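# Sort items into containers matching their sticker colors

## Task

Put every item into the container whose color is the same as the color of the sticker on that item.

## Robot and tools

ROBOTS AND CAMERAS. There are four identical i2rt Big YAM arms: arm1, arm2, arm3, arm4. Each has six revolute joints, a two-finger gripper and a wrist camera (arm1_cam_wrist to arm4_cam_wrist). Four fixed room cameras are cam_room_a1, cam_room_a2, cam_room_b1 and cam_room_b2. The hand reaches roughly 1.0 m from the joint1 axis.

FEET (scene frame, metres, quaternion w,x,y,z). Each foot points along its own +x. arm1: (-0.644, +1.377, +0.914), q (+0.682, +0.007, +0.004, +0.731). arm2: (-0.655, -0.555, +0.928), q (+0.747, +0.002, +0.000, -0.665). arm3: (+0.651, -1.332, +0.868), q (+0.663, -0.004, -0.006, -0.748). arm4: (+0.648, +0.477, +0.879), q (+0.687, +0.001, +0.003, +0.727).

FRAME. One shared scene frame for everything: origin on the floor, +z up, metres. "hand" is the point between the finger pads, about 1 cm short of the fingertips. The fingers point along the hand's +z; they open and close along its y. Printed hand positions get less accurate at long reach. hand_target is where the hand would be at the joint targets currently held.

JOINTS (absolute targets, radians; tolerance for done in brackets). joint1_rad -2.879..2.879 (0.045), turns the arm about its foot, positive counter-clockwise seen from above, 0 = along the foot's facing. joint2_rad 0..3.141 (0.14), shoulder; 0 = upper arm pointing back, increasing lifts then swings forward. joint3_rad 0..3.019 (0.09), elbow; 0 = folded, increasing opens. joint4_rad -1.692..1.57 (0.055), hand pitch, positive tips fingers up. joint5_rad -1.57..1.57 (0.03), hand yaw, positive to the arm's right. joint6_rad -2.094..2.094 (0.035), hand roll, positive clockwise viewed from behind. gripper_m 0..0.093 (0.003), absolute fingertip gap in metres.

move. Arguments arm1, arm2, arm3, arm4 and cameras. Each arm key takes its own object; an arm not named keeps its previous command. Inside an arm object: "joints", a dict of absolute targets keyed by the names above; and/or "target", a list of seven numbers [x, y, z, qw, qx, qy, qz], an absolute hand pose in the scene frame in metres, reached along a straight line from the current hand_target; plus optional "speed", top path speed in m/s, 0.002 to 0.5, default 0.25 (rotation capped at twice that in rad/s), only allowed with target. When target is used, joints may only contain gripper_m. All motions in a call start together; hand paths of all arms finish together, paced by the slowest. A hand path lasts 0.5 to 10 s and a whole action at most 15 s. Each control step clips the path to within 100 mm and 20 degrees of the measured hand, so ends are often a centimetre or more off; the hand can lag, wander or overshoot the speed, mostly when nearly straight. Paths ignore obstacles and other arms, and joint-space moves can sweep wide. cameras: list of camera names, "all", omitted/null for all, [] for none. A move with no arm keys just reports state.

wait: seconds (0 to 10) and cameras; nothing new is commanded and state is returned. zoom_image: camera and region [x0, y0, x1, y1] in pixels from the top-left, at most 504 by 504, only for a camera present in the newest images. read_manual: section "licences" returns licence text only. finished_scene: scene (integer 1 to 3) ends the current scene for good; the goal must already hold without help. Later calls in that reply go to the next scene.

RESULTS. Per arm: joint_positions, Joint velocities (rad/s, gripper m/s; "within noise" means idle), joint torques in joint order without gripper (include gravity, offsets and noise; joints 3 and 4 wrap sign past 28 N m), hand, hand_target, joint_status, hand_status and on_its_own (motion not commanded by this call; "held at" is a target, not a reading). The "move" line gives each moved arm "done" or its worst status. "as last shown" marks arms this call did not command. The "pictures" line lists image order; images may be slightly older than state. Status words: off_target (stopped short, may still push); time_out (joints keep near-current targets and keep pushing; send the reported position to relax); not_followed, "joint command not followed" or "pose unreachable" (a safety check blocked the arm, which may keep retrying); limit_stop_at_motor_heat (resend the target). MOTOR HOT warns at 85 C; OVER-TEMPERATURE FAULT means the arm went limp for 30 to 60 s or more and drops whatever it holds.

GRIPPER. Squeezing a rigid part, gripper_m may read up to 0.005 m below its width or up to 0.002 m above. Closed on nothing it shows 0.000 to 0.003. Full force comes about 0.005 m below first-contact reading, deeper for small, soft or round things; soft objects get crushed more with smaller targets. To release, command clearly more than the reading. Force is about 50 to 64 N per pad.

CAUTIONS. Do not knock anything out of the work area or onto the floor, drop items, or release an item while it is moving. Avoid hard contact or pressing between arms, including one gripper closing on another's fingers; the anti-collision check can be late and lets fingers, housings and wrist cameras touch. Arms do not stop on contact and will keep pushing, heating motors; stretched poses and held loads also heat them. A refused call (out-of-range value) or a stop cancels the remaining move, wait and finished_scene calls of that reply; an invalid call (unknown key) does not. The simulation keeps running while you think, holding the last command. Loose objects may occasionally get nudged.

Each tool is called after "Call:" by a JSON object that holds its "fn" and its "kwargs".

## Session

Call:
{"fn": "move", "kwargs": {"arm1": {"joints": {"joint1_rad": 1.65, "joint2_rad": 1.35, "joint3_rad": 1.75, "joint4_rad": -1.35, "joint5_rad": 0, "joint6_rad": 0}}, "arm2": {"joints": {"joint1_rad": -1.5, "joint2_rad": 1.35, "joint3_rad": 1.75, "joint4_rad": -1.35, "joint5_rad": 0, "joint6_rad": 0}}, "arm3": {"joints": {"joint1_rad": 1.691, "joint2_rad": 1.35, "joint3_rad": 1.75, "joint4_rad": -1.35, "joint5_rad": 0, "joint6_rad": 0}}, "arm4": {"joints": {"joint1_rad": -1.627, "joint2_rad": 1.35, "joint3_rad": 1.75, "joint4_rad": -1.35, "joint5_rad": 0, "joint6_rad": 0}}}}

Scene clock: 1.93 s.
Joint torques (N m): arm1=[-2.2 -8.35 14.11 0.94 0.04 -0.04] | arm2=[0.97 -13.22 13.03 1.26 -0.02 -0.08] | arm3=[1.32 -11.11 10.91 1.17 0.11 -0.09] | arm4=[0.62 -11.63 11.21 1.05 0.04 0.16]
Motor temperatures (°C): arm1=[20 23 28 23 21 21 21] | arm2=[23 24 27 22 22 20 23] | arm3=[24 23 24 23 24 23 23] | arm4=[22 21 24 22 24 21 24]
Heat: arm1: hottest joint3_rad 28 °C; arm2: hottest joint3_rad 27 °C; arm3: hottest joint1_rad 24 °C; arm4: hottest joint3_rad 24 °C.
move: arm1 done; arm2 done; arm3 done; arm4 done
Joint velocities: within noise
arm1.joint_positions: joint1_rad=+1.654 joint2_rad=+1.348 joint3_rad=+1.715 joint4_rad=-1.342 joint5_rad=-0.002 joint6_rad=+0.007 gripper_m=+0.09398
arm1.joint_status: all done
arm1.hand: x=-1.1299 y=+1.3008 z=+1.3694 quat_wxyz=(+0.022, +0.951, +0.070, -0.299) (m; scene frame)
arm1.hand_target: x=-1.1310 y=+1.3029 z=+1.3853 quat_wxyz=(+0.021, +0.947, +0.071, -0.312) (m; scene frame)
arm1.hand_status: not commanded
arm2.joint_positions: joint1_rad=-1.503 joint2_rad=+1.356 joint3_rad=+1.727 joint4_rad=-1.335 joint5_rad=+0.000 joint6_rad=+0.014 gripper_m=+0.09398
arm2.joint_status: all done
arm2.hand: x=-1.1511 y=-0.6486 z=+1.3786 quat_wxyz=(-0.028, -0.951, -0.081, +0.296) (m; scene frame)
arm2.hand_target: x=-1.1472 y=-0.6497 z=+1.3905 quat_wxyz=(-0.027, -0.948, -0.090, +0.303) (m; scene frame)
arm2.hand_status: not commanded
arm3.joint_positions: joint1_rad=+1.687 joint2_rad=+1.343 joint3_rad=+1.730 joint4_rad=-1.352 joint5_rad=-0.002 joint6_rad=+0.005 gripper_m=+0.09398
arm3.joint_status: all done
arm3.hand: x=+1.1466 y=-1.3279 z=+1.3250 quat_wxyz=(-0.299, -0.003, -0.954, +0.006) (m; scene frame)
arm3.hand_target: x=+1.1505 y=-1.3260 z=+1.3315 quat_wxyz=(-0.306, +0.002, -0.952, +0.007) (m; scene frame)
arm3.hand_status: not commanded
arm4.joint_positions: joint1_rad=-1.629 joint2_rad=+1.344 joint3_rad=+1.715 joint4_rad=-1.353 joint5_rad=+0.001 joint6_rad=-0.012 gripper_m=+0.09398
arm4.joint_status: all done
arm4.hand: x=+1.1454 y=+0.4773 z=+1.3252 quat_wxyz=(-0.287, +0.005, -0.958, +0.004) (m; scene frame)
arm4.hand_target: x=+1.1502 y=+0.4785 z=+1.3404 quat_wxyz=(-0.303, +0.001, -0.953, +0.002) (m; scene frame)
arm4.hand_status: not commanded
pictures: arm1_cam_wrist, arm2_cam_wrist, arm3_cam_wrist, arm4_cam_wrist, cam_room_a1, cam_room_a2, cam_room_b1, cam_room_b2
Images, in order (width x height): arm1_cam_wrist 672x504, arm2_cam_wrist 672x504, arm3_cam_wrist 672x504, arm4_cam_wrist 672x504, cam_room_a1 672x504, cam_room_a2 672x504, cam_room_b1 672x504, cam_room_b2 672x504.

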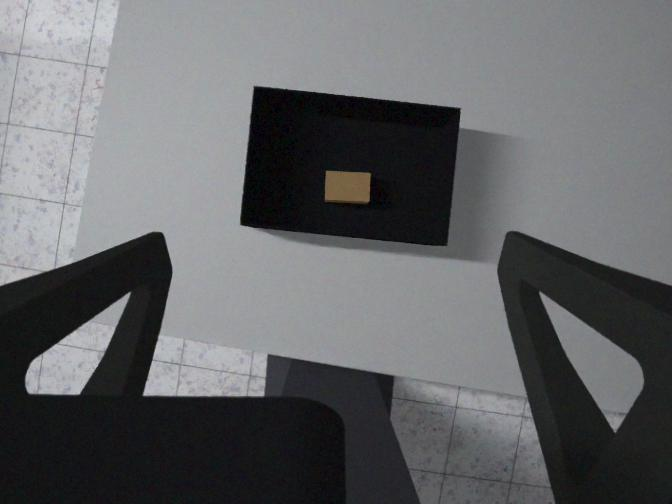

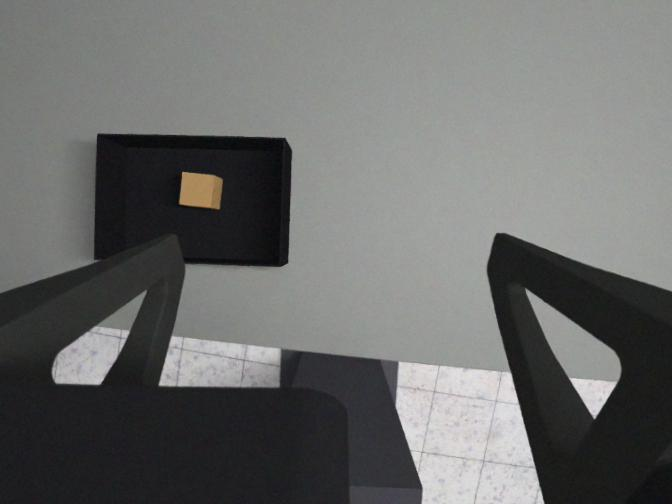

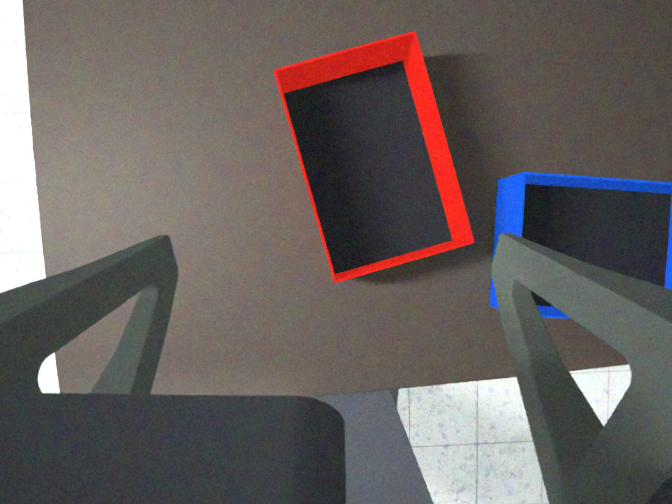

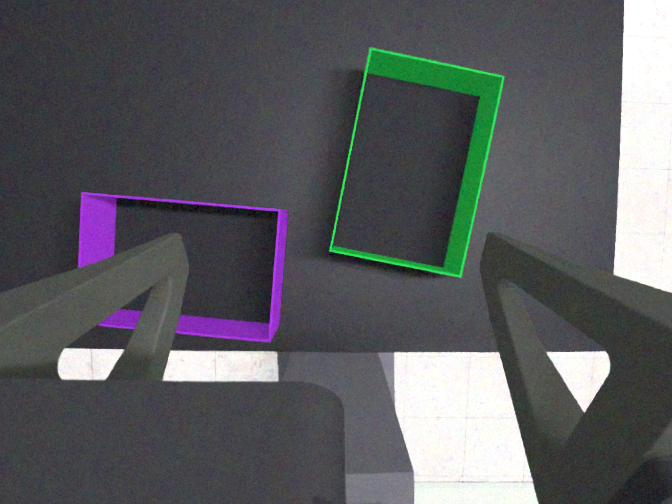

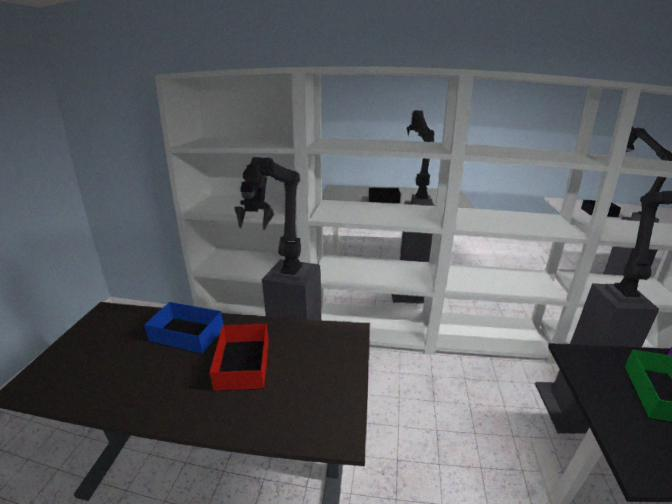

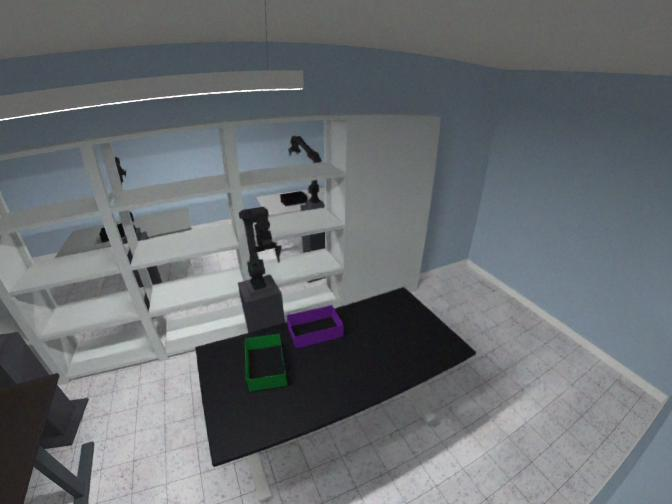

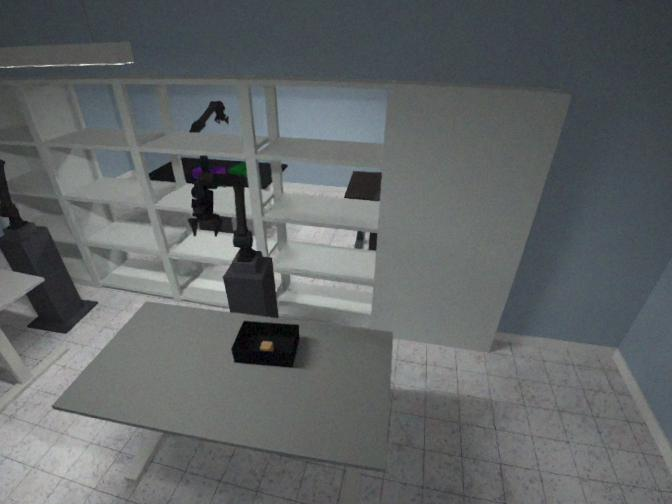

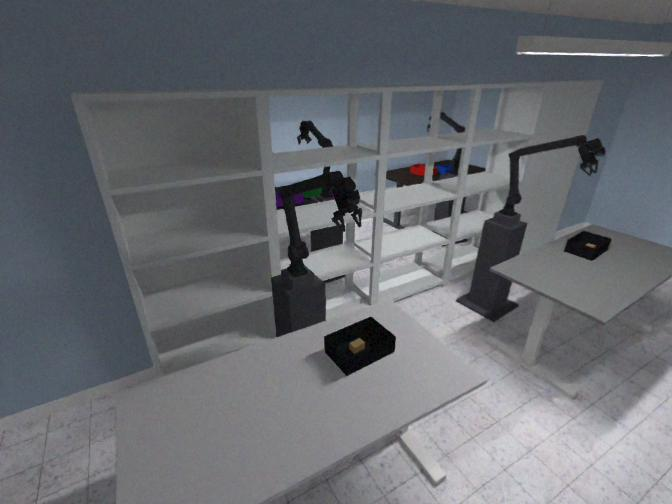

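Call:
{"fn": "move", "kwargs": {"arm1": {"target": [-1.258, 1.335, 0.875, 0.0285, 0.756, -0.653, 0.033], "speed": 0.5}, "arm2": {"target": [-1.24, -0.877, 0.87, -0.003, 0.997, 0.052, 0.052], "speed": 0.5}, "arm3": {"joints": {"joint1_rad": -1.965, "joint2_rad": 0.164, "joint3_rad": 0.459, "joint4_rad": -0.38}}, "arm4": {"joints": {"joint1_rad": 0.891, "joint2_rad": 0.164, "joint3_rad": 0.459, "joint4_rad": -0.38}}, "cameras": ["arm1_cam_wrist", "arm2_cam_wrist"]}}

Scene clock: 15.97 s.
Joint torques (N m): arm1=[-2.43 -17.96 12.79 0.21 0.04 0.13] | arm2=[1.03 -24.12 13.44 -0.1 -0.16 0.21] | arm3=[0.56 2.02 10.19 2.62 -0.07 -0.11] | arm4=[0.97 1.67 10.4 2.25 0.15 0.15]
Motor temperatures (°C): arm1=[20 24 31 23 21 21 21] | arm2=[23 24 29 22 22 20 23] | arm3=[24 23 25 23 24 23 23] | arm4=[22 22 26 22 24 21 24]
Heat: arm1: hottest joint3_rad 31 °C; arm2: hottest joint3_rad 29 °C; arm3: hottest joint3_rad 25 °C; arm4: hottest joint3_rad 26 °C.
move: arm1 off_target; arm2 off_target; arm3 done; arm4 done
Joint velocities: within noise
arm1.joint_positions: joint1_rad=+1.550 joint2_rad=+2.192 joint3_rad=+1.579 joint4_rad=-1.035 joint5_rad=-0.090 joint6_rad=+1.460 gripper_m=+0.09398
arm1.joint_status: not commanded
arm1.hand: x=-1.2341 y=+1.3340 z=+0.8579 quat_wxyz=(+0.010, +0.759, -0.649, +0.052) (m; scene frame)
arm1.hand_target: x=-1.2570 y=+1.3352 z=+0.8757 quat_wxyz=(+0.029, +0.756, -0.653, +0.033) (m; scene frame)
arm1.hand_status: off_target (0.029 m and 3.1 deg from the pose sent, 0.512 m and 96.8 deg at the start)
arm2.joint_positions: joint1_rad=-1.197 joint2_rad=+2.355 joint3_rad=+1.902 joint4_rad=-1.230 joint5_rad=-0.038 joint6_rad=+0.372 gripper_m=+0.09398
arm2.joint_status: not commanded
arm2.hand: x=-1.2283 y=-0.8686 z=+0.8652 quat_wxyz=(+0.008, -0.996, -0.058, -0.060) (m; scene frame)
arm2.hand_target: x=-1.2395 y=-0.8767 z=+0.8702 quat_wxyz=(+0.003, -0.997, -0.052, -0.051) (m; scene frame)
arm2.hand_status: off_target (0.015 m and 1.3 deg from the pose sent, 0.565 m and 40.8 deg at the start)
arm3.joint_positions: joint1_rad=-1.955 joint2_rad=+0.173 joint3_rad=+0.458 joint4_rad=-0.399 joint5_rad=+0.002 joint6_rad=+0.005 gripper_m=+0.09402
arm3.joint_status: all done
arm3.hand: x=+0.4134 y=-1.1949 z=+1.2073 quat_wxyz=(+0.160, -0.723, +0.193, +0.643) (m; scene frame)
arm3.hand_target: x=+0.4160 y=-1.1935 z=+1.2150 quat_wxyz=(+0.168, -0.714, +0.192, +0.652) (m; scene frame)
arm3.hand_status: not commanded
arm4.joint_positions: joint1_rad=+0.889 joint2_rad=+0.177 joint3_rad=+0.448 joint4_rad=-0.401 joint5_rad=-0.002 joint6_rad=-0.012 gripper_m=+0.09401
arm4.joint_status: all done
arm4.hand: x=+0.4283 y=+0.6383 z=+1.2143 quat_wxyz=(-0.204, +0.715, -0.228, -0.628) (m; scene frame)
arm4.hand_target: x=+0.4307 y=+0.6365 z=+1.2290 quat_wxyz=(-0.206, +0.700, -0.227, -0.645) (m; scene frame)
arm4.hand_status: not commanded
pictures: arm1_cam_wrist, arm2_cam_wrist
Images, in order (width x height): arm1_cam_wrist 672x504, arm2_cam_wrist 672x504.

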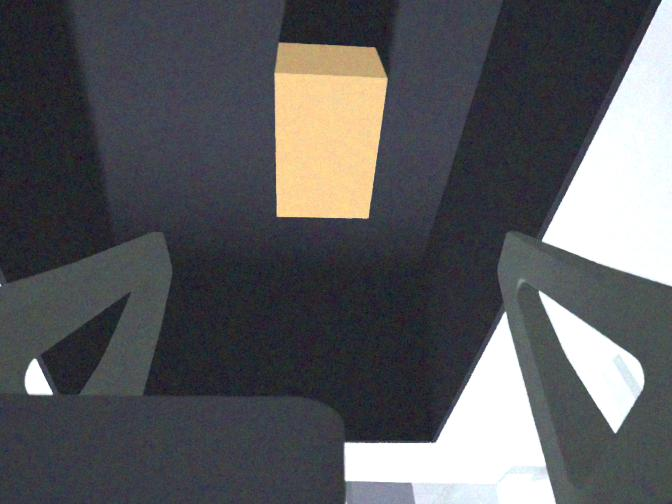

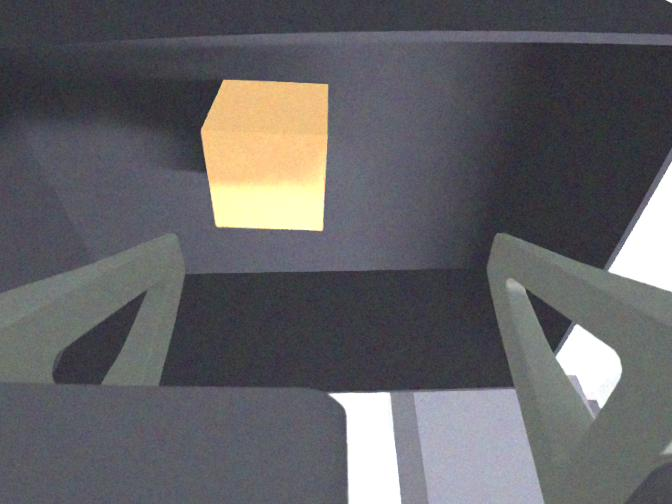

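Call:
{"fn": "move", "kwargs": {"arm2": {"target": [-1.236, -0.905, 0.865, -0.003, 0.997, 0.052, 0.052], "speed": 0.3}, "arm1": {"target": [-1.263, 1.353, 0.86, 0.0285, 0.756, -0.653, 0.033], "speed": 0.3}, "cameras": []}}

Call:
{"fn": "move", "kwargs": {"arm1": {"target": [-1.263, 1.353, 0.77, 0.0285, 0.756, -0.653, 0.033], "speed": 0.25}, "arm2": {"target": [-1.236, -0.905, 0.757, -0.003, 0.997, 0.052, 0.052], "speed": 0.25}, "cameras": ["arm1_cam_wrist", "arm2_cam_wrist"]}}

Scene clock: 27.83 s.
Joint torques (N m): arm1=[-2.32 -16.21 13.05 0.66 0.06 -0.03] | arm2=[0.67 -22.36 13.76 -0.01 -0.15 0.21] | arm3=[0.56 1.9 10.18 2.66 -0.05 -0.11] | arm4=[0.97 1.67 10.37 2.14 0.15 0.18]
Motor temperatures (°C): arm1=[20 24 31 23 21 21 21] | arm2=[23 25 32 22 22 20 23] | arm3=[24 23 25 23 24 23 23] | arm4=[22 22 28 22 24 21 24]
Heat: arm1: hottest joint3_rad 31 °C; arm2: hottest joint3_rad 32 °C; arm3: hottest joint3_rad 25 °C; arm4: hottest joint3_rad 28 °C.
move: arm1 off_target; arm2 off_target
Joint velocities: within noise
arm1.joint_positions: joint1_rad=+1.522 joint2_rad=+2.201 joint3_rad=+1.589 joint4_rad=-1.027 joint5_rad=-0.090 joint6_rad=+1.448 gripper_m=+0.09398
arm1.joint_status: not commanded
arm1.hand: x=-1.2398 y=+1.3504 z=+0.8553 quat_wxyz=(+0.014, +0.754, -0.655, +0.049) (m; scene frame)
arm1.hand_target: x=-1.2620 y=+1.3530 z=+0.8606 quat_wxyz=(+0.029, +0.756, -0.653, +0.033) (m; scene frame)
arm1.hand_status: off_target (0.024 m and 2.5 deg from the pose sent, 0.035 m and 3.1 deg at the start)
arm2.joint_positions: joint1_rad=-1.155 joint2_rad=+2.367 joint3_rad=+1.953 joint4_rad=-1.246 joint5_rad=-0.041 joint6_rad=+0.410 gripper_m=+0.09398
arm2.joint_status: not commanded
arm2.hand: x=-1.2269 y=-0.8997 z=+0.8740 quat_wxyz=(+0.004, -0.997, -0.060, -0.050) (m; scene frame)
arm2.hand_target: x=-1.2355 y=-0.9045 z=+0.8651 quat_wxyz=(+0.003, -0.997, -0.052, -0.051) (m; scene frame)
arm2.hand_status: off_target (0.014 m and 0.9 deg from the pose sent, 0.037 m and 1.3 deg at the start)
arm3, arm4: as last shown
pictures: none
No camera images: "cameras" was empty.

Scene clock: 29.10 s.
Joint torques (N m): arm1=[-2.08 -19.14 10.95 0.58 0.14 -0.06] | arm2=[0.62 -25.58 12.34 0.75 -0.17 0.22] | arm3=[0.44 1.9 10.15 2.66 -0.07 -0.11] | arm4=[0.79 1.55 10.3 2.15 0.16 0.17]
Motor temperatures (°C): arm1=[20 24 31 23 21 21 21] | arm2=[23 25 32 22 22 20 23] | arm3=[24 23 25 23 24 23 23] | arm4=[22 22 28 22 24 21 24]
Heat: arm1: hottest joint3_rad 31 °C; arm2: hottest joint3_rad 32 °C; arm3: hottest joint3_rad 25 °C; arm4: hottest joint3_rad 28 °C.
move: arm1 off_target; arm2 off_target
Joint velocities: within noise
arm1.joint_positions: joint1_rad=+1.522 joint2_rad=+2.373 joint3_rad=+1.591 joint4_rad=-0.874 joint5_rad=-0.090 joint6_rad=+1.447 gripper_m=+0.09398
arm1.joint_status: not commanded
arm1.hand: x=-1.2371 y=+1.3507 z=+0.7544 quat_wxyz=(+0.009, +0.754, -0.655, +0.055) (m; scene frame)
arm1.hand_target: x=-1.2621 y=+1.3530 z=+0.7709 quat_wxyz=(+0.028, +0.756, -0.653, +0.033) (m; scene frame)
arm1.hand_status: off_target (0.030 m and 3.4 deg from the pose sent, 0.089 m and 2.5 deg at the start)
arm2.joint_positions: joint1_rad=-1.155 joint2_rad=+2.557 joint3_rad=+1.961 joint4_rad=-1.111 joint5_rad=-0.041 joint6_rad=+0.410 gripper_m=+0.09398
arm2.joint_status: not commanded
arm2.hand: x=-1.2182 y=-0.8943 z=+0.7508 quat_wxyz=(+0.014, -0.996, -0.059, -0.071) (m; scene frame)
arm2.hand_target: x=-1.2354 y=-0.9045 z=+0.7578 quat_wxyz=(+0.003, -0.997, -0.052, -0.052) (m; scene frame)
arm2.hand_status: off_target (0.022 m and 2.7 deg from the pose sent, 0.117 m and 0.9 deg at the start)
arm3, arm4: as last shown
pictures: arm1_cam_wrist, arm2_cam_wrist
Images, in order (width x height): arm1_cam_wrist 672x504, arm2_cam_wrist 672x504.

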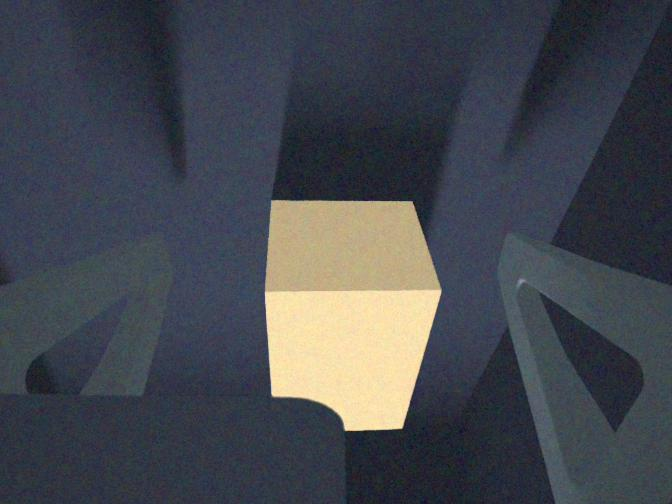

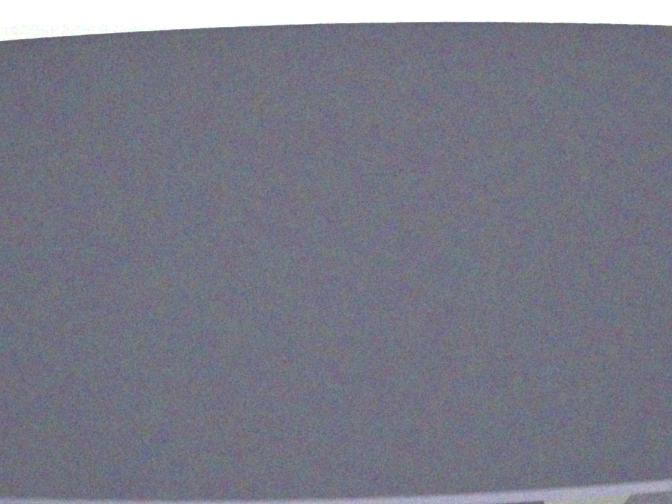

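Call:
{"fn": "move", "kwargs": {"arm1": {"joints": {"gripper_m": 0.03}}, "arm2": {"joints": {"gripper_m": 0.03}}, "cameras": []}}

Call:
{"fn": "move", "kwargs": {"arm1": {"target": [-1.21, 1.35, 1.08, 0.0285, 0.756, -0.653, 0.033], "speed": 0.5}, "arm2": {"target": [-1.19, -0.892, 1.08, -0.003, 0.997, 0.052, 0.052], "speed": 0.5}, "cameras": ["arm1_cam_wrist", "arm2_cam_wrist", "cam_room_b1", "cam_room_b2"]}}

Call:
{"fn": "move", "kwargs": {"arm1": {"joints": {"joint1_rad": -2.258, "joint2_rad": 0.164, "joint3_rad": 0.459, "joint4_rad": -0.38, "joint5_rad": 0, "joint6_rad": 0}}, "arm2": {"joints": {"joint1_rad": 0.918, "joint2_rad": 0.164, "joint3_rad": 0.459, "joint4_rad": -0.38, "joint5_rad": 0, "joint6_rad": 0}}, "cameras": ["arm1_cam_wrist", "arm2_cam_wrist", "arm3_cam_wrist", "arm4_cam_wrist", "cam_room_b1", "cam_room_b2", "cam_room_a1", "cam_room_a2"]}}

Scene clock: 36.47 s.
Joint torques (N m): arm1=[-2.61 -18.49 10.86 0.62 0.12 -0.03] | arm2=[0.67 -25.52 12.31 0.73 -0.12 0.21] | arm3=[0.5 1.85 10.15 2.65 -0.06 -0.11] | arm4=[0.91 1.55 10.25 2.22 0.16 0.14]
Motor temperatures (°C): arm1=[20 25 32 23 21 21 21] | arm2=[23 25 31 22 22 20 23] | arm3=[24 23 26 23 24 23 23] | arm4=[22 22 29 22 24 21 24]
Heat: arm1: hottest joint3_rad 32 °C; arm2: hottest joint3_rad 31 °C; arm3: hottest joint3_rad 26 °C; arm4: hottest joint3_rad 29 °C.
move: arm1 off_target; arm2 off_target
Joint velocities: within noise
arm1.joint_positions: joint1_rad=+1.522 joint2_rad=+2.373 joint3_rad=+1.591 joint4_rad=-0.874 joint5_rad=-0.090 joint6_rad=+1.447 gripper_m=+0.04315
arm1.joint_status: gripper_m off_target (ended at +0.04317, target +0.03000)
arm1.hand: x=-1.2372 y=+1.3507 z=+0.7544 quat_wxyz=(+0.009, +0.754, -0.655, +0.055) (m; scene frame)
arm1.hand_target: x=-1.2621 y=+1.3530 z=+0.7709 quat_wxyz=(+0.028, +0.756, -0.653, +0.033) (m; scene frame)
arm1.hand_status: not commanded
arm2.joint_positions: joint1_rad=-1.155 joint2_rad=+2.557 joint3_rad=+1.961 joint4_rad=-1.111 joint5_rad=-0.042 joint6_rad=+0.412 gripper_m=+0.05287
arm2.joint_status: gripper_m off_target (ended at +0.05289, target +0.03000)
arm2.hand: x=-1.2182 y=-0.8944 z=+0.7508 quat_wxyz=(+0.014, -0.996, -0.059, -0.071) (m; scene frame)
arm2.hand_target: x=-1.2354 y=-0.9045 z=+0.7578 quat_wxyz=(+0.003, -0.997, -0.052, -0.052) (m; scene frame)
arm2.hand_status: not commanded
arm3, arm4: as last shown
pictures: none
No camera images: "cameras" was empty.

Scene clock: 37.90 s.
Joint torques (N m): arm1=[-1.96 -13.74 13.44 0.01 0.09 -0.03] | arm2=[1.44 -20.89 13 -0.05 -0.18 0.21] | arm3=[0.73 1.85 10.18 2.67 -0.06 -0.1] | arm4=[0.85 1.03 10.33 2.14 0.18 0.16]
Motor temperatures (°C): arm1=[20 25 32 23 21 21 21] | arm2=[23 25 31 22 22 20 23] | arm3=[24 23 26 23 24 23 23] | arm4=[22 22 29 22 24 21 24]
Heat: arm1: hottest joint3_rad 32 °C; arm2: hottest joint3_rad 31 °C; arm3: hottest joint3_rad 26 °C; arm4: hottest joint3_rad 29 °C.
move: arm1 off_target; arm2 done
Joint velocities: within noise
arm1.joint_positions: joint1_rad=+1.522 joint2_rad=+1.863 joint3_rad=+1.654 joint4_rad=-1.405 joint5_rad=-0.090 joint6_rad=+1.447 gripper_m=+0.04313
arm1.joint_status: not commanded
arm1.hand: x=-1.2000 y=+1.3505 z=+1.0722 quat_wxyz=(+0.023, +0.755, -0.654, +0.039) (m; scene frame)
arm1.hand_target: x=-1.2096 y=+1.3499 z=+1.0799 quat_wxyz=(+0.029, +0.756, -0.653, +0.033) (m; scene frame)
arm1.hand_status: off_target (0.013 m and 0.9 deg from the pose sent, 0.327 m and 3.4 deg at the start; pose on its path clipped on 3 of 43 steps)
arm2.joint_positions: joint1_rad=-1.147 joint2_rad=+2.073 joint3_rad=+2.008 joint4_rad=-1.585 joint5_rad=-0.042 joint6_rad=+0.428 gripper_m=+0.05287
arm2.joint_status: not commanded
arm2.hand: x=-1.1879 y=-0.8837 z=+1.0859 quat_wxyz=(+0.002, -0.997, -0.055, -0.046) (m; scene frame)
arm2.hand_target: x=-1.1898 y=-0.8918 z=+1.0800 quat_wxyz=(+0.003, -0.997, -0.052, -0.052) (m; scene frame)
arm2.hand_status: done (0.010 m and 0.8 deg from the pose sent, 0.330 m and 2.6 deg at the start; pose on its path clipped on 4 of 43 steps)
arm3, arm4: as last shown
pictures: arm1_cam_wrist, arm2_cam_wrist, cam_room_b1, cam_room_b2
Images, in order (width x height): arm1_cam_wrist 672x504, arm2_cam_wrist 672x504, cam_room_b1 672x504, cam_room_b2 672x504.

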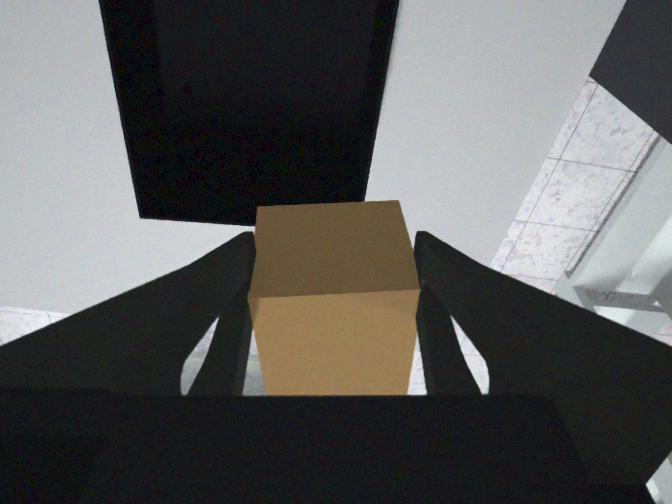

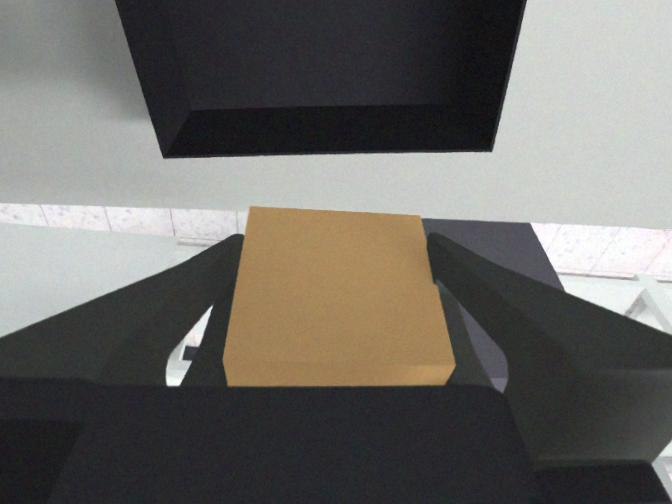

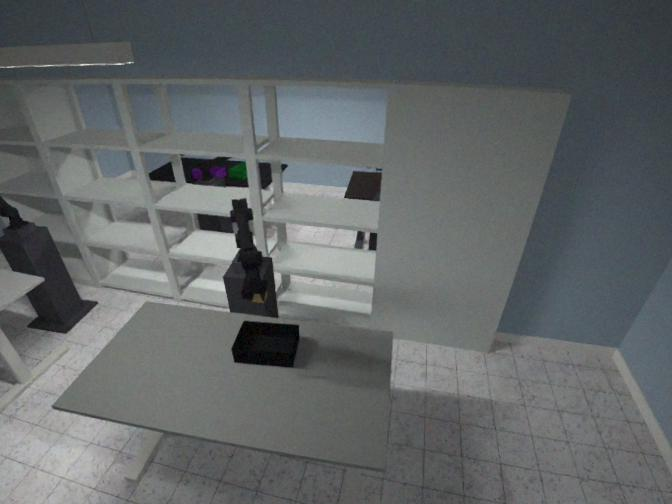

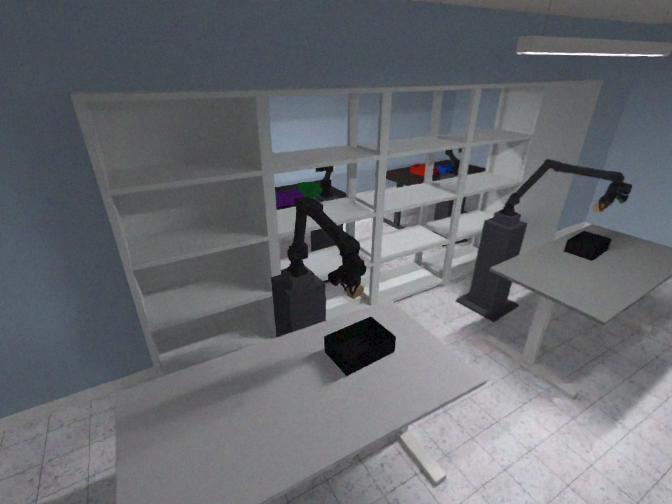

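Scene clock: 40.50 s.
Joint torques (N m): arm1=[-2.43 4.72 13.18 2.55 -0.03 -0.05] | arm2=[1.14 1.14 11.89 3.56 0.16 -0.05] | arm3=[0.62 1.79 10.14 2.67 -0.06 -0.11] | arm4=[1.03 1.73 10.21 2.15 0.18 0.15]
Motor temperatures (°C): arm1=[20 25 32 23 21 21 21] | arm2=[23 26 32 22 22 20 23] | arm3=[24 23 26 23 24 23 23] | arm4=[22 22 29 22 24 21 24]
Heat: arm1: hottest joint3_rad 32 °C; arm2: hottest joint3_rad 32 °C; arm3: hottest joint3_rad 26 °C; arm4: hottest joint3_rad 29 °C.
move: arm1 done; arm2 done
Joint velocities: within noise
arm1.joint_positions: joint1_rad=-2.252 joint2_rad=+0.166 joint3_rad=+0.444 joint4_rad=-0.401 joint5_rad=+0.002 joint6_rad=+0.008 gripper_m=+0.04313
arm1.joint_status: all done
arm1.hand: x=-0.4172 y=+1.2200 z=+1.2448 quat_wxyz=(-0.626, -0.229, -0.718, +0.199) (m; scene frame)
arm1.hand_target: x=-0.4187 y=+1.2196 z=+1.2597 quat_wxyz=(-0.639, -0.223, -0.707, +0.207) (m; scene frame)
arm1.hand_status: not commanded
arm2.joint_positions: joint1_rad=+0.914 joint2_rad=+0.171 joint3_rad=+0.460 joint4_rad=-0.403 joint5_rad=-0.004 joint6_rad=+0.012 gripper_m=+0.05291
arm2.joint_status: all done
arm2.hand: x=-0.4234 y=-0.6953 z=+1.2706 quat_wxyz=(-0.643, -0.203, -0.718, +0.171) (m; scene frame)
arm2.hand_target: x=-0.4239 y=-0.6945 z=+1.2777 quat_wxyz=(-0.653, -0.196, -0.710, +0.178) (m; scene frame)
arm2.hand_status: not commanded
arm3, arm4: as last shown
pictures: arm1_cam_wrist, arm2_cam_wrist, arm3_cam_wrist, arm4_cam_wrist, cam_room_a1, cam_room_a2, cam_room_b1, cam_room_b2
Images, in order (width x height): arm1_cam_wrist 672x504, arm2_cam_wrist 672x504, arm3_cam_wrist 672x504, arm4_cam_wrist 672x504, cam_room_a1 672x504, cam_room_a2 672x504, cam_room_b1 672x504, cam_room_b2 672x504.

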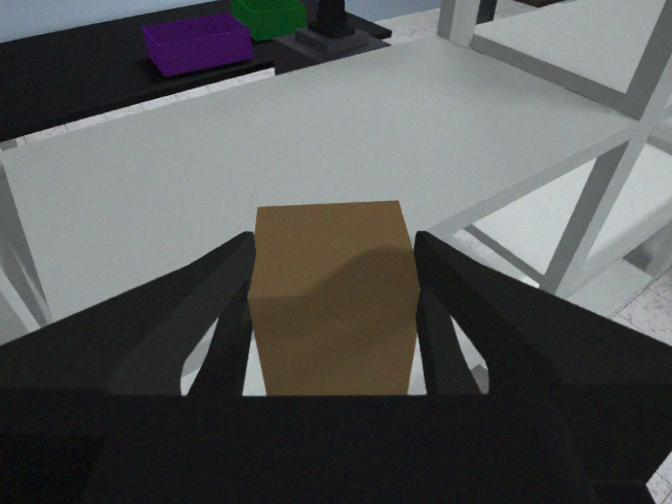

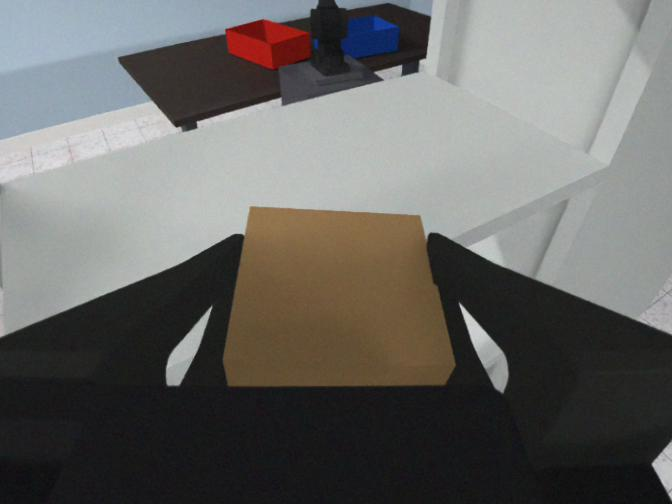

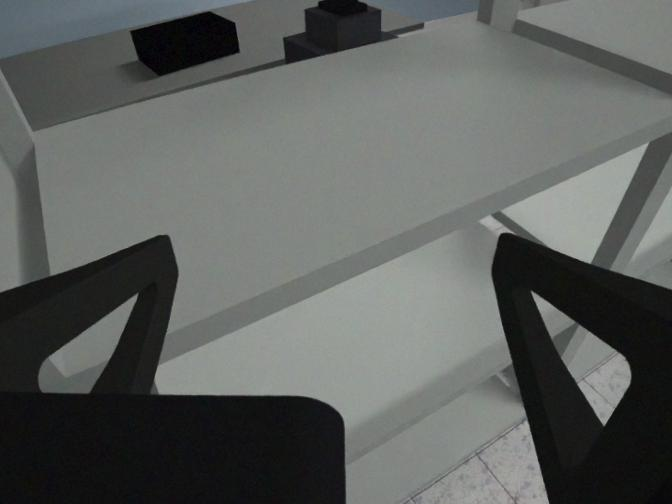

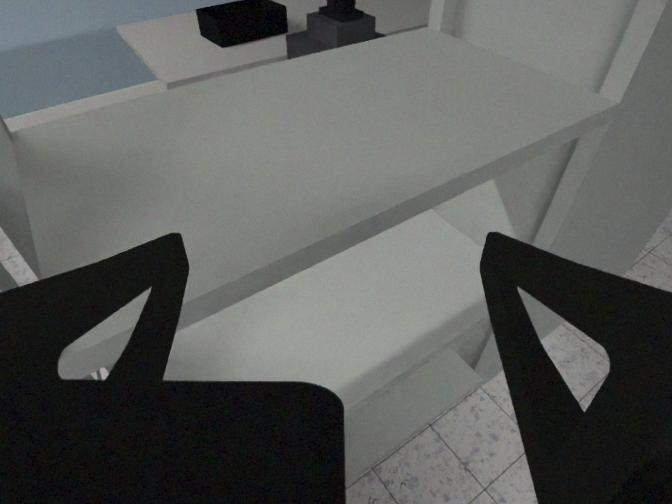

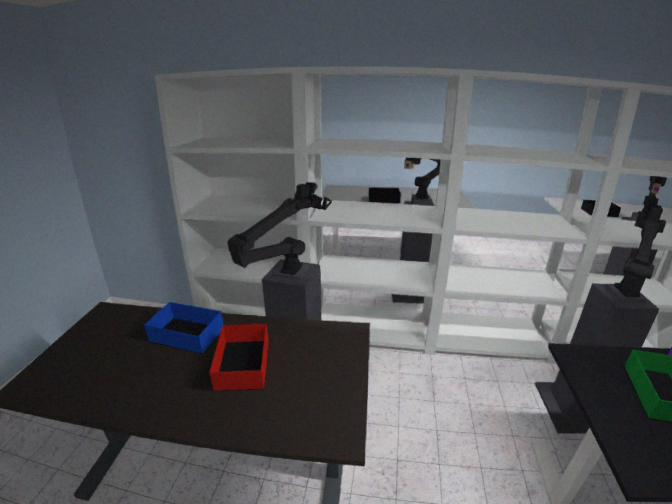

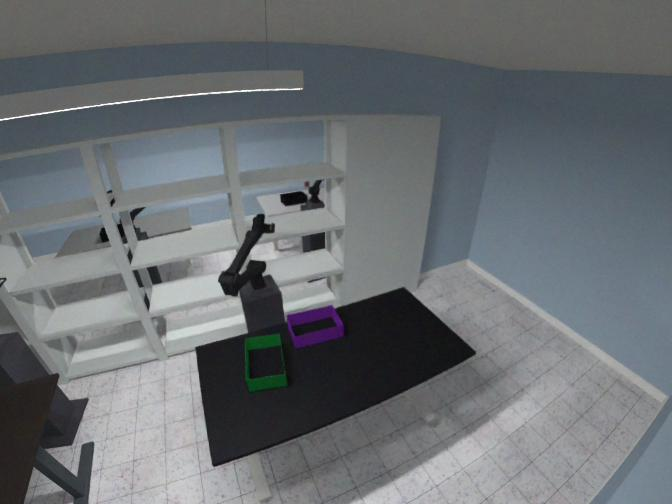

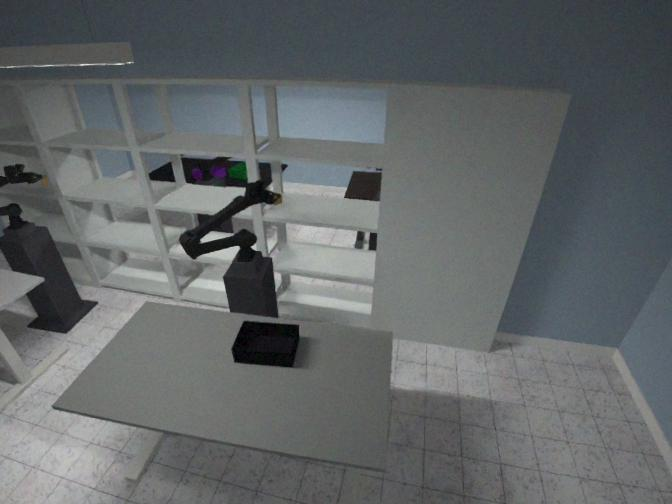

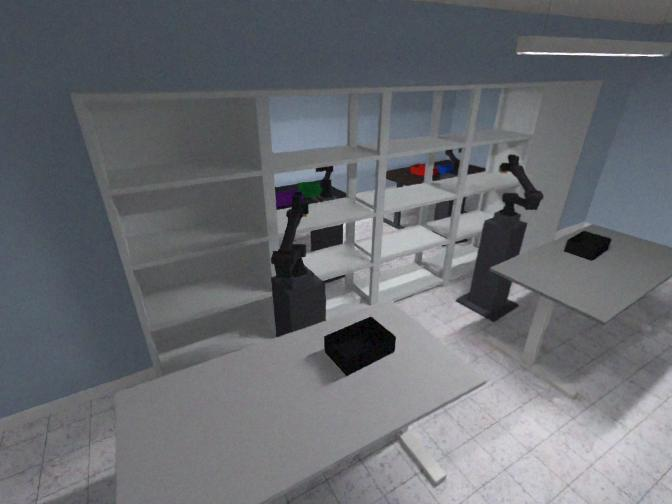

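Call:
{"fn": "zoom_image", "kwargs": {"camera": "cam_room_a1", "region": [390, 150, 430, 180]}}

Call:
{"fn": "zoom_image", "kwargs": {"camera": "cam_room_a1", "region": [635, 170, 671, 200]}}

Scaled by 12.600.

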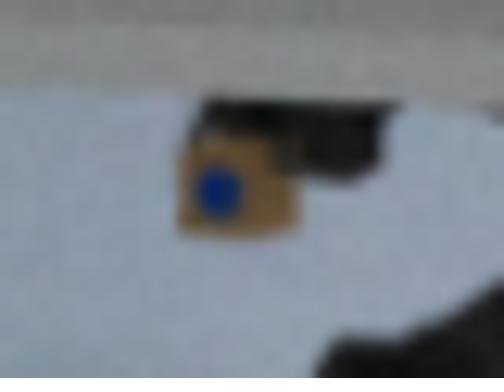

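Scaled by 14.000.

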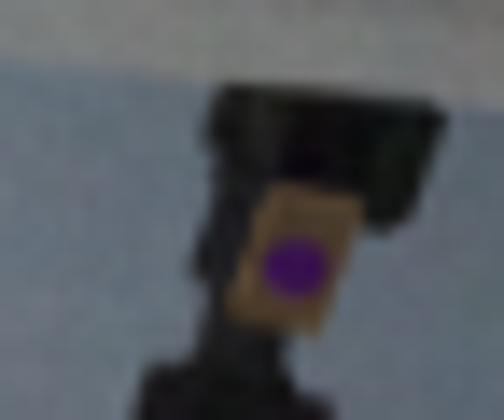

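Call:
{"fn": "move", "kwargs": {"arm1": {"target": [0, 0.925, 1.12, 0.631, 0.228, 0.714, -0.201], "speed": 0.5}, "arm2": {"target": [0.011, -0.952, 1.11, 0.632, 0.2, 0.728, -0.174], "speed": 0.5}, "cameras": []}}

Call:
{"fn": "move", "kwargs": {"arm1": {"target": [0, 0.925, 1.055, 0.631, 0.228, 0.714, -0.201], "speed": 0.12}, "arm2": {"target": [0.011, -0.952, 1.038, 0.632, 0.2, 0.728, -0.174], "speed": 0.12}, "cameras": ["arm3_cam_wrist", "arm4_cam_wrist"]}}

Call:
{"fn": "zoom_image", "kwargs": {"camera": "arm3_cam_wrist", "region": [270, 20, 400, 150]}}

Scene clock: 58.93 s.
Joint torques (N m): arm1=[-2.61 -16.67 15.15 1.51 0.06 0.06] | arm2=[1.08 -20.42 14.57 2.24 0.14 -0.06] | arm3=[0.5 1.73 10.21 2.67 -0.05 -0.11] | arm4=[1.03 1.9 10.28 2.17 0.13 0.18]
Motor temperatures (°C): arm1=[20 24 32 23 21 21 22] | arm2=[23 25 32 22 22 20 24] | arm3=[24 23 26 23 24 23 23] | arm4=[22 22 31 22 24 21 24]
Heat: arm1: hottest joint3_rad 32 °C; arm2: hottest joint3_rad 32 °C; arm3: hottest joint3_rad 26 °C; arm4: hottest joint3_rad 31 °C.
move: arm1 off_target; arm2 off_target
Joint velocities: within noise
arm1.joint_positions: joint1_rad=-2.252 joint2_rad=+1.947 joint3_rad=+1.279 joint4_rad=+0.494 joint5_rad=+0.003 joint6_rad=+0.008 gripper_m=+0.04313
arm1.joint_status: not commanded
arm1.hand: x=-0.0146 y=+0.9355 z=+1.0814 quat_wxyz=(-0.607, -0.234, -0.734, +0.193) (m; scene frame)
arm1.hand_target: x=-0.0025 y=+0.9268 z=+1.1203 quat_wxyz=(-0.631, -0.228, -0.714, +0.201) (m; scene frame)
arm1.hand_status: off_target (0.043 m and 3.7 deg from the pose sent, 0.526 m and 0.8 deg at the start; pose on its path clipped on 7 of 55 steps)
arm2.joint_positions: joint1_rad=+0.914 joint2_rad=+1.958 joint3_rad=+1.238 joint4_rad=+0.538 joint5_rad=-0.001 joint6_rad=+0.009 gripper_m=+0.05291
arm2.joint_status: not commanded
arm2.hand: x=-0.0062 y=-0.9450 z=+1.0870 quat_wxyz=(-0.618, -0.209, -0.740, +0.166) (m; scene frame)
arm2.hand_target: x=+0.0091 y=-0.9509 z=+1.1103 quat_wxyz=(-0.632, -0.200, -0.728, +0.174) (m; scene frame)
arm2.hand_status: off_target (0.030 m and 2.5 deg from the pose sent, 0.530 m and 1.8 deg at the start; pose on its path clipped on 6 of 55 steps)
arm3, arm4: as last shown
pictures: none
No camera images: "cameras" was empty.

Scene clock: 60.07 s.
Joint torques (N m): arm1=[-2.26 -13.74 12.34 2.02 0.08 0.01] | arm2=[1.14 -17.38 12.03 3.12 0.09 -0.04] | arm3=[0.67 1.9 10.15 2.65 -0.06 -0.11] | arm4=[0.62 1.32 10.29 2.17 0.14 0.14]
Motor temperatures (°C): arm1=[20 24 32 23 21 21 22] | arm2=[23 25 32 22 22 20 24] | arm3=[24 23 26 23 24 23 23] | arm4=[22 22 31 22 24 21 24]
Heat: arm1: hottest joint3_rad 32 °C; arm2: hottest joint3_rad 32 °C; arm3: hottest joint3_rad 26 °C; arm4: hottest joint3_rad 31 °C.
move: arm1 off_target; arm2 off_target
Joint velocities: within noise
arm1.joint_positions: joint1_rad=-2.252 joint2_rad=+2.012 joint3_rad=+1.279 joint4_rad=+0.619 joint5_rad=+0.003 joint6_rad=+0.009 gripper_m=+0.04313
arm1.joint_status: not commanded
arm1.hand: x=-0.0091 y=+0.9315 z=+1.0632 quat_wxyz=(-0.629, -0.228, -0.715, +0.200) (m; scene frame)
arm1.hand_target: x=-0.0007 y=+0.9256 z=+1.0549 quat_wxyz=(-0.631, -0.228, -0.714, +0.201) (m; scene frame)
arm1.hand_status: off_target (0.014 m and 0.3 deg from the pose sent, 0.032 m and 3.7 deg at the start)
arm2.joint_positions: joint1_rad=+0.914 joint2_rad=+2.047 joint3_rad=+1.239 joint4_rad=+0.668 joint5_rad=-0.001 joint6_rad=+0.006 gripper_m=+0.05291
arm2.joint_status: not commanded
arm2.hand: x=-0.0007 y=-0.9483 z=+1.0533 quat_wxyz=(-0.633, -0.205, -0.727, +0.171) (m; scene frame)
arm2.hand_target: x=+0.0097 y=-0.9514 z=+1.0379 quat_wxyz=(-0.632, -0.200, -0.728, +0.174) (m; scene frame)
arm2.hand_status: off_target (0.020 m and 0.6 deg from the pose sent, 0.052 m and 2.5 deg at the start)
arm3, arm4: as last shown
pictures: arm3_cam_wrist, arm4_cam_wrist
Images, in order (width x height): arm3_cam_wrist 672x504, arm4_cam_wrist 672x504.

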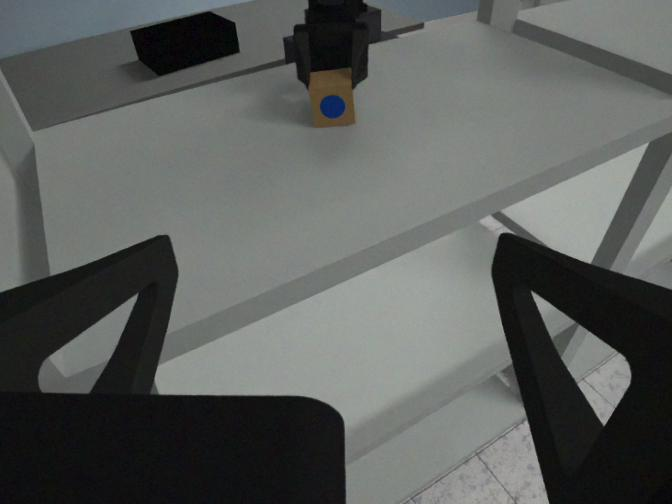

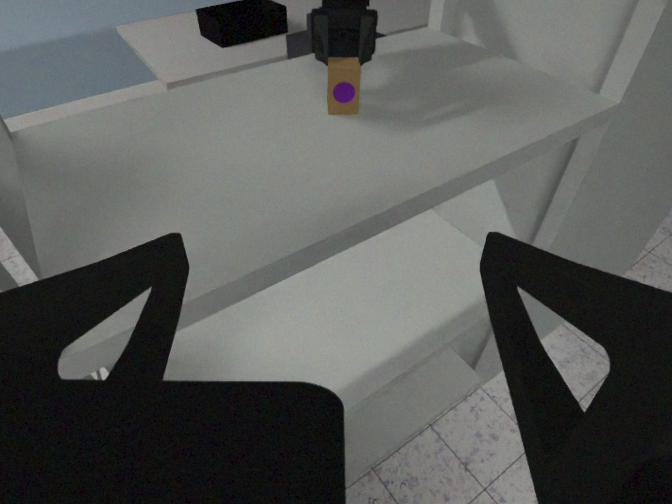

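Scaled by 3.877.

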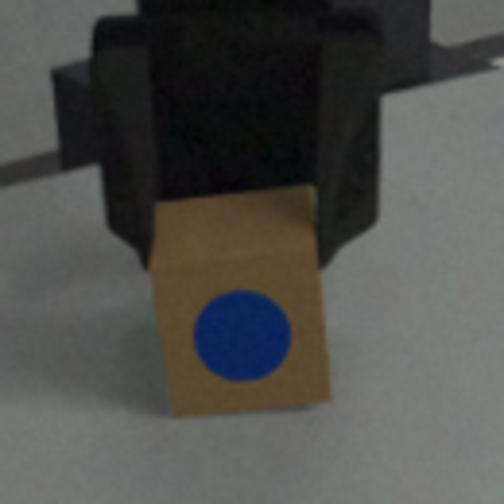

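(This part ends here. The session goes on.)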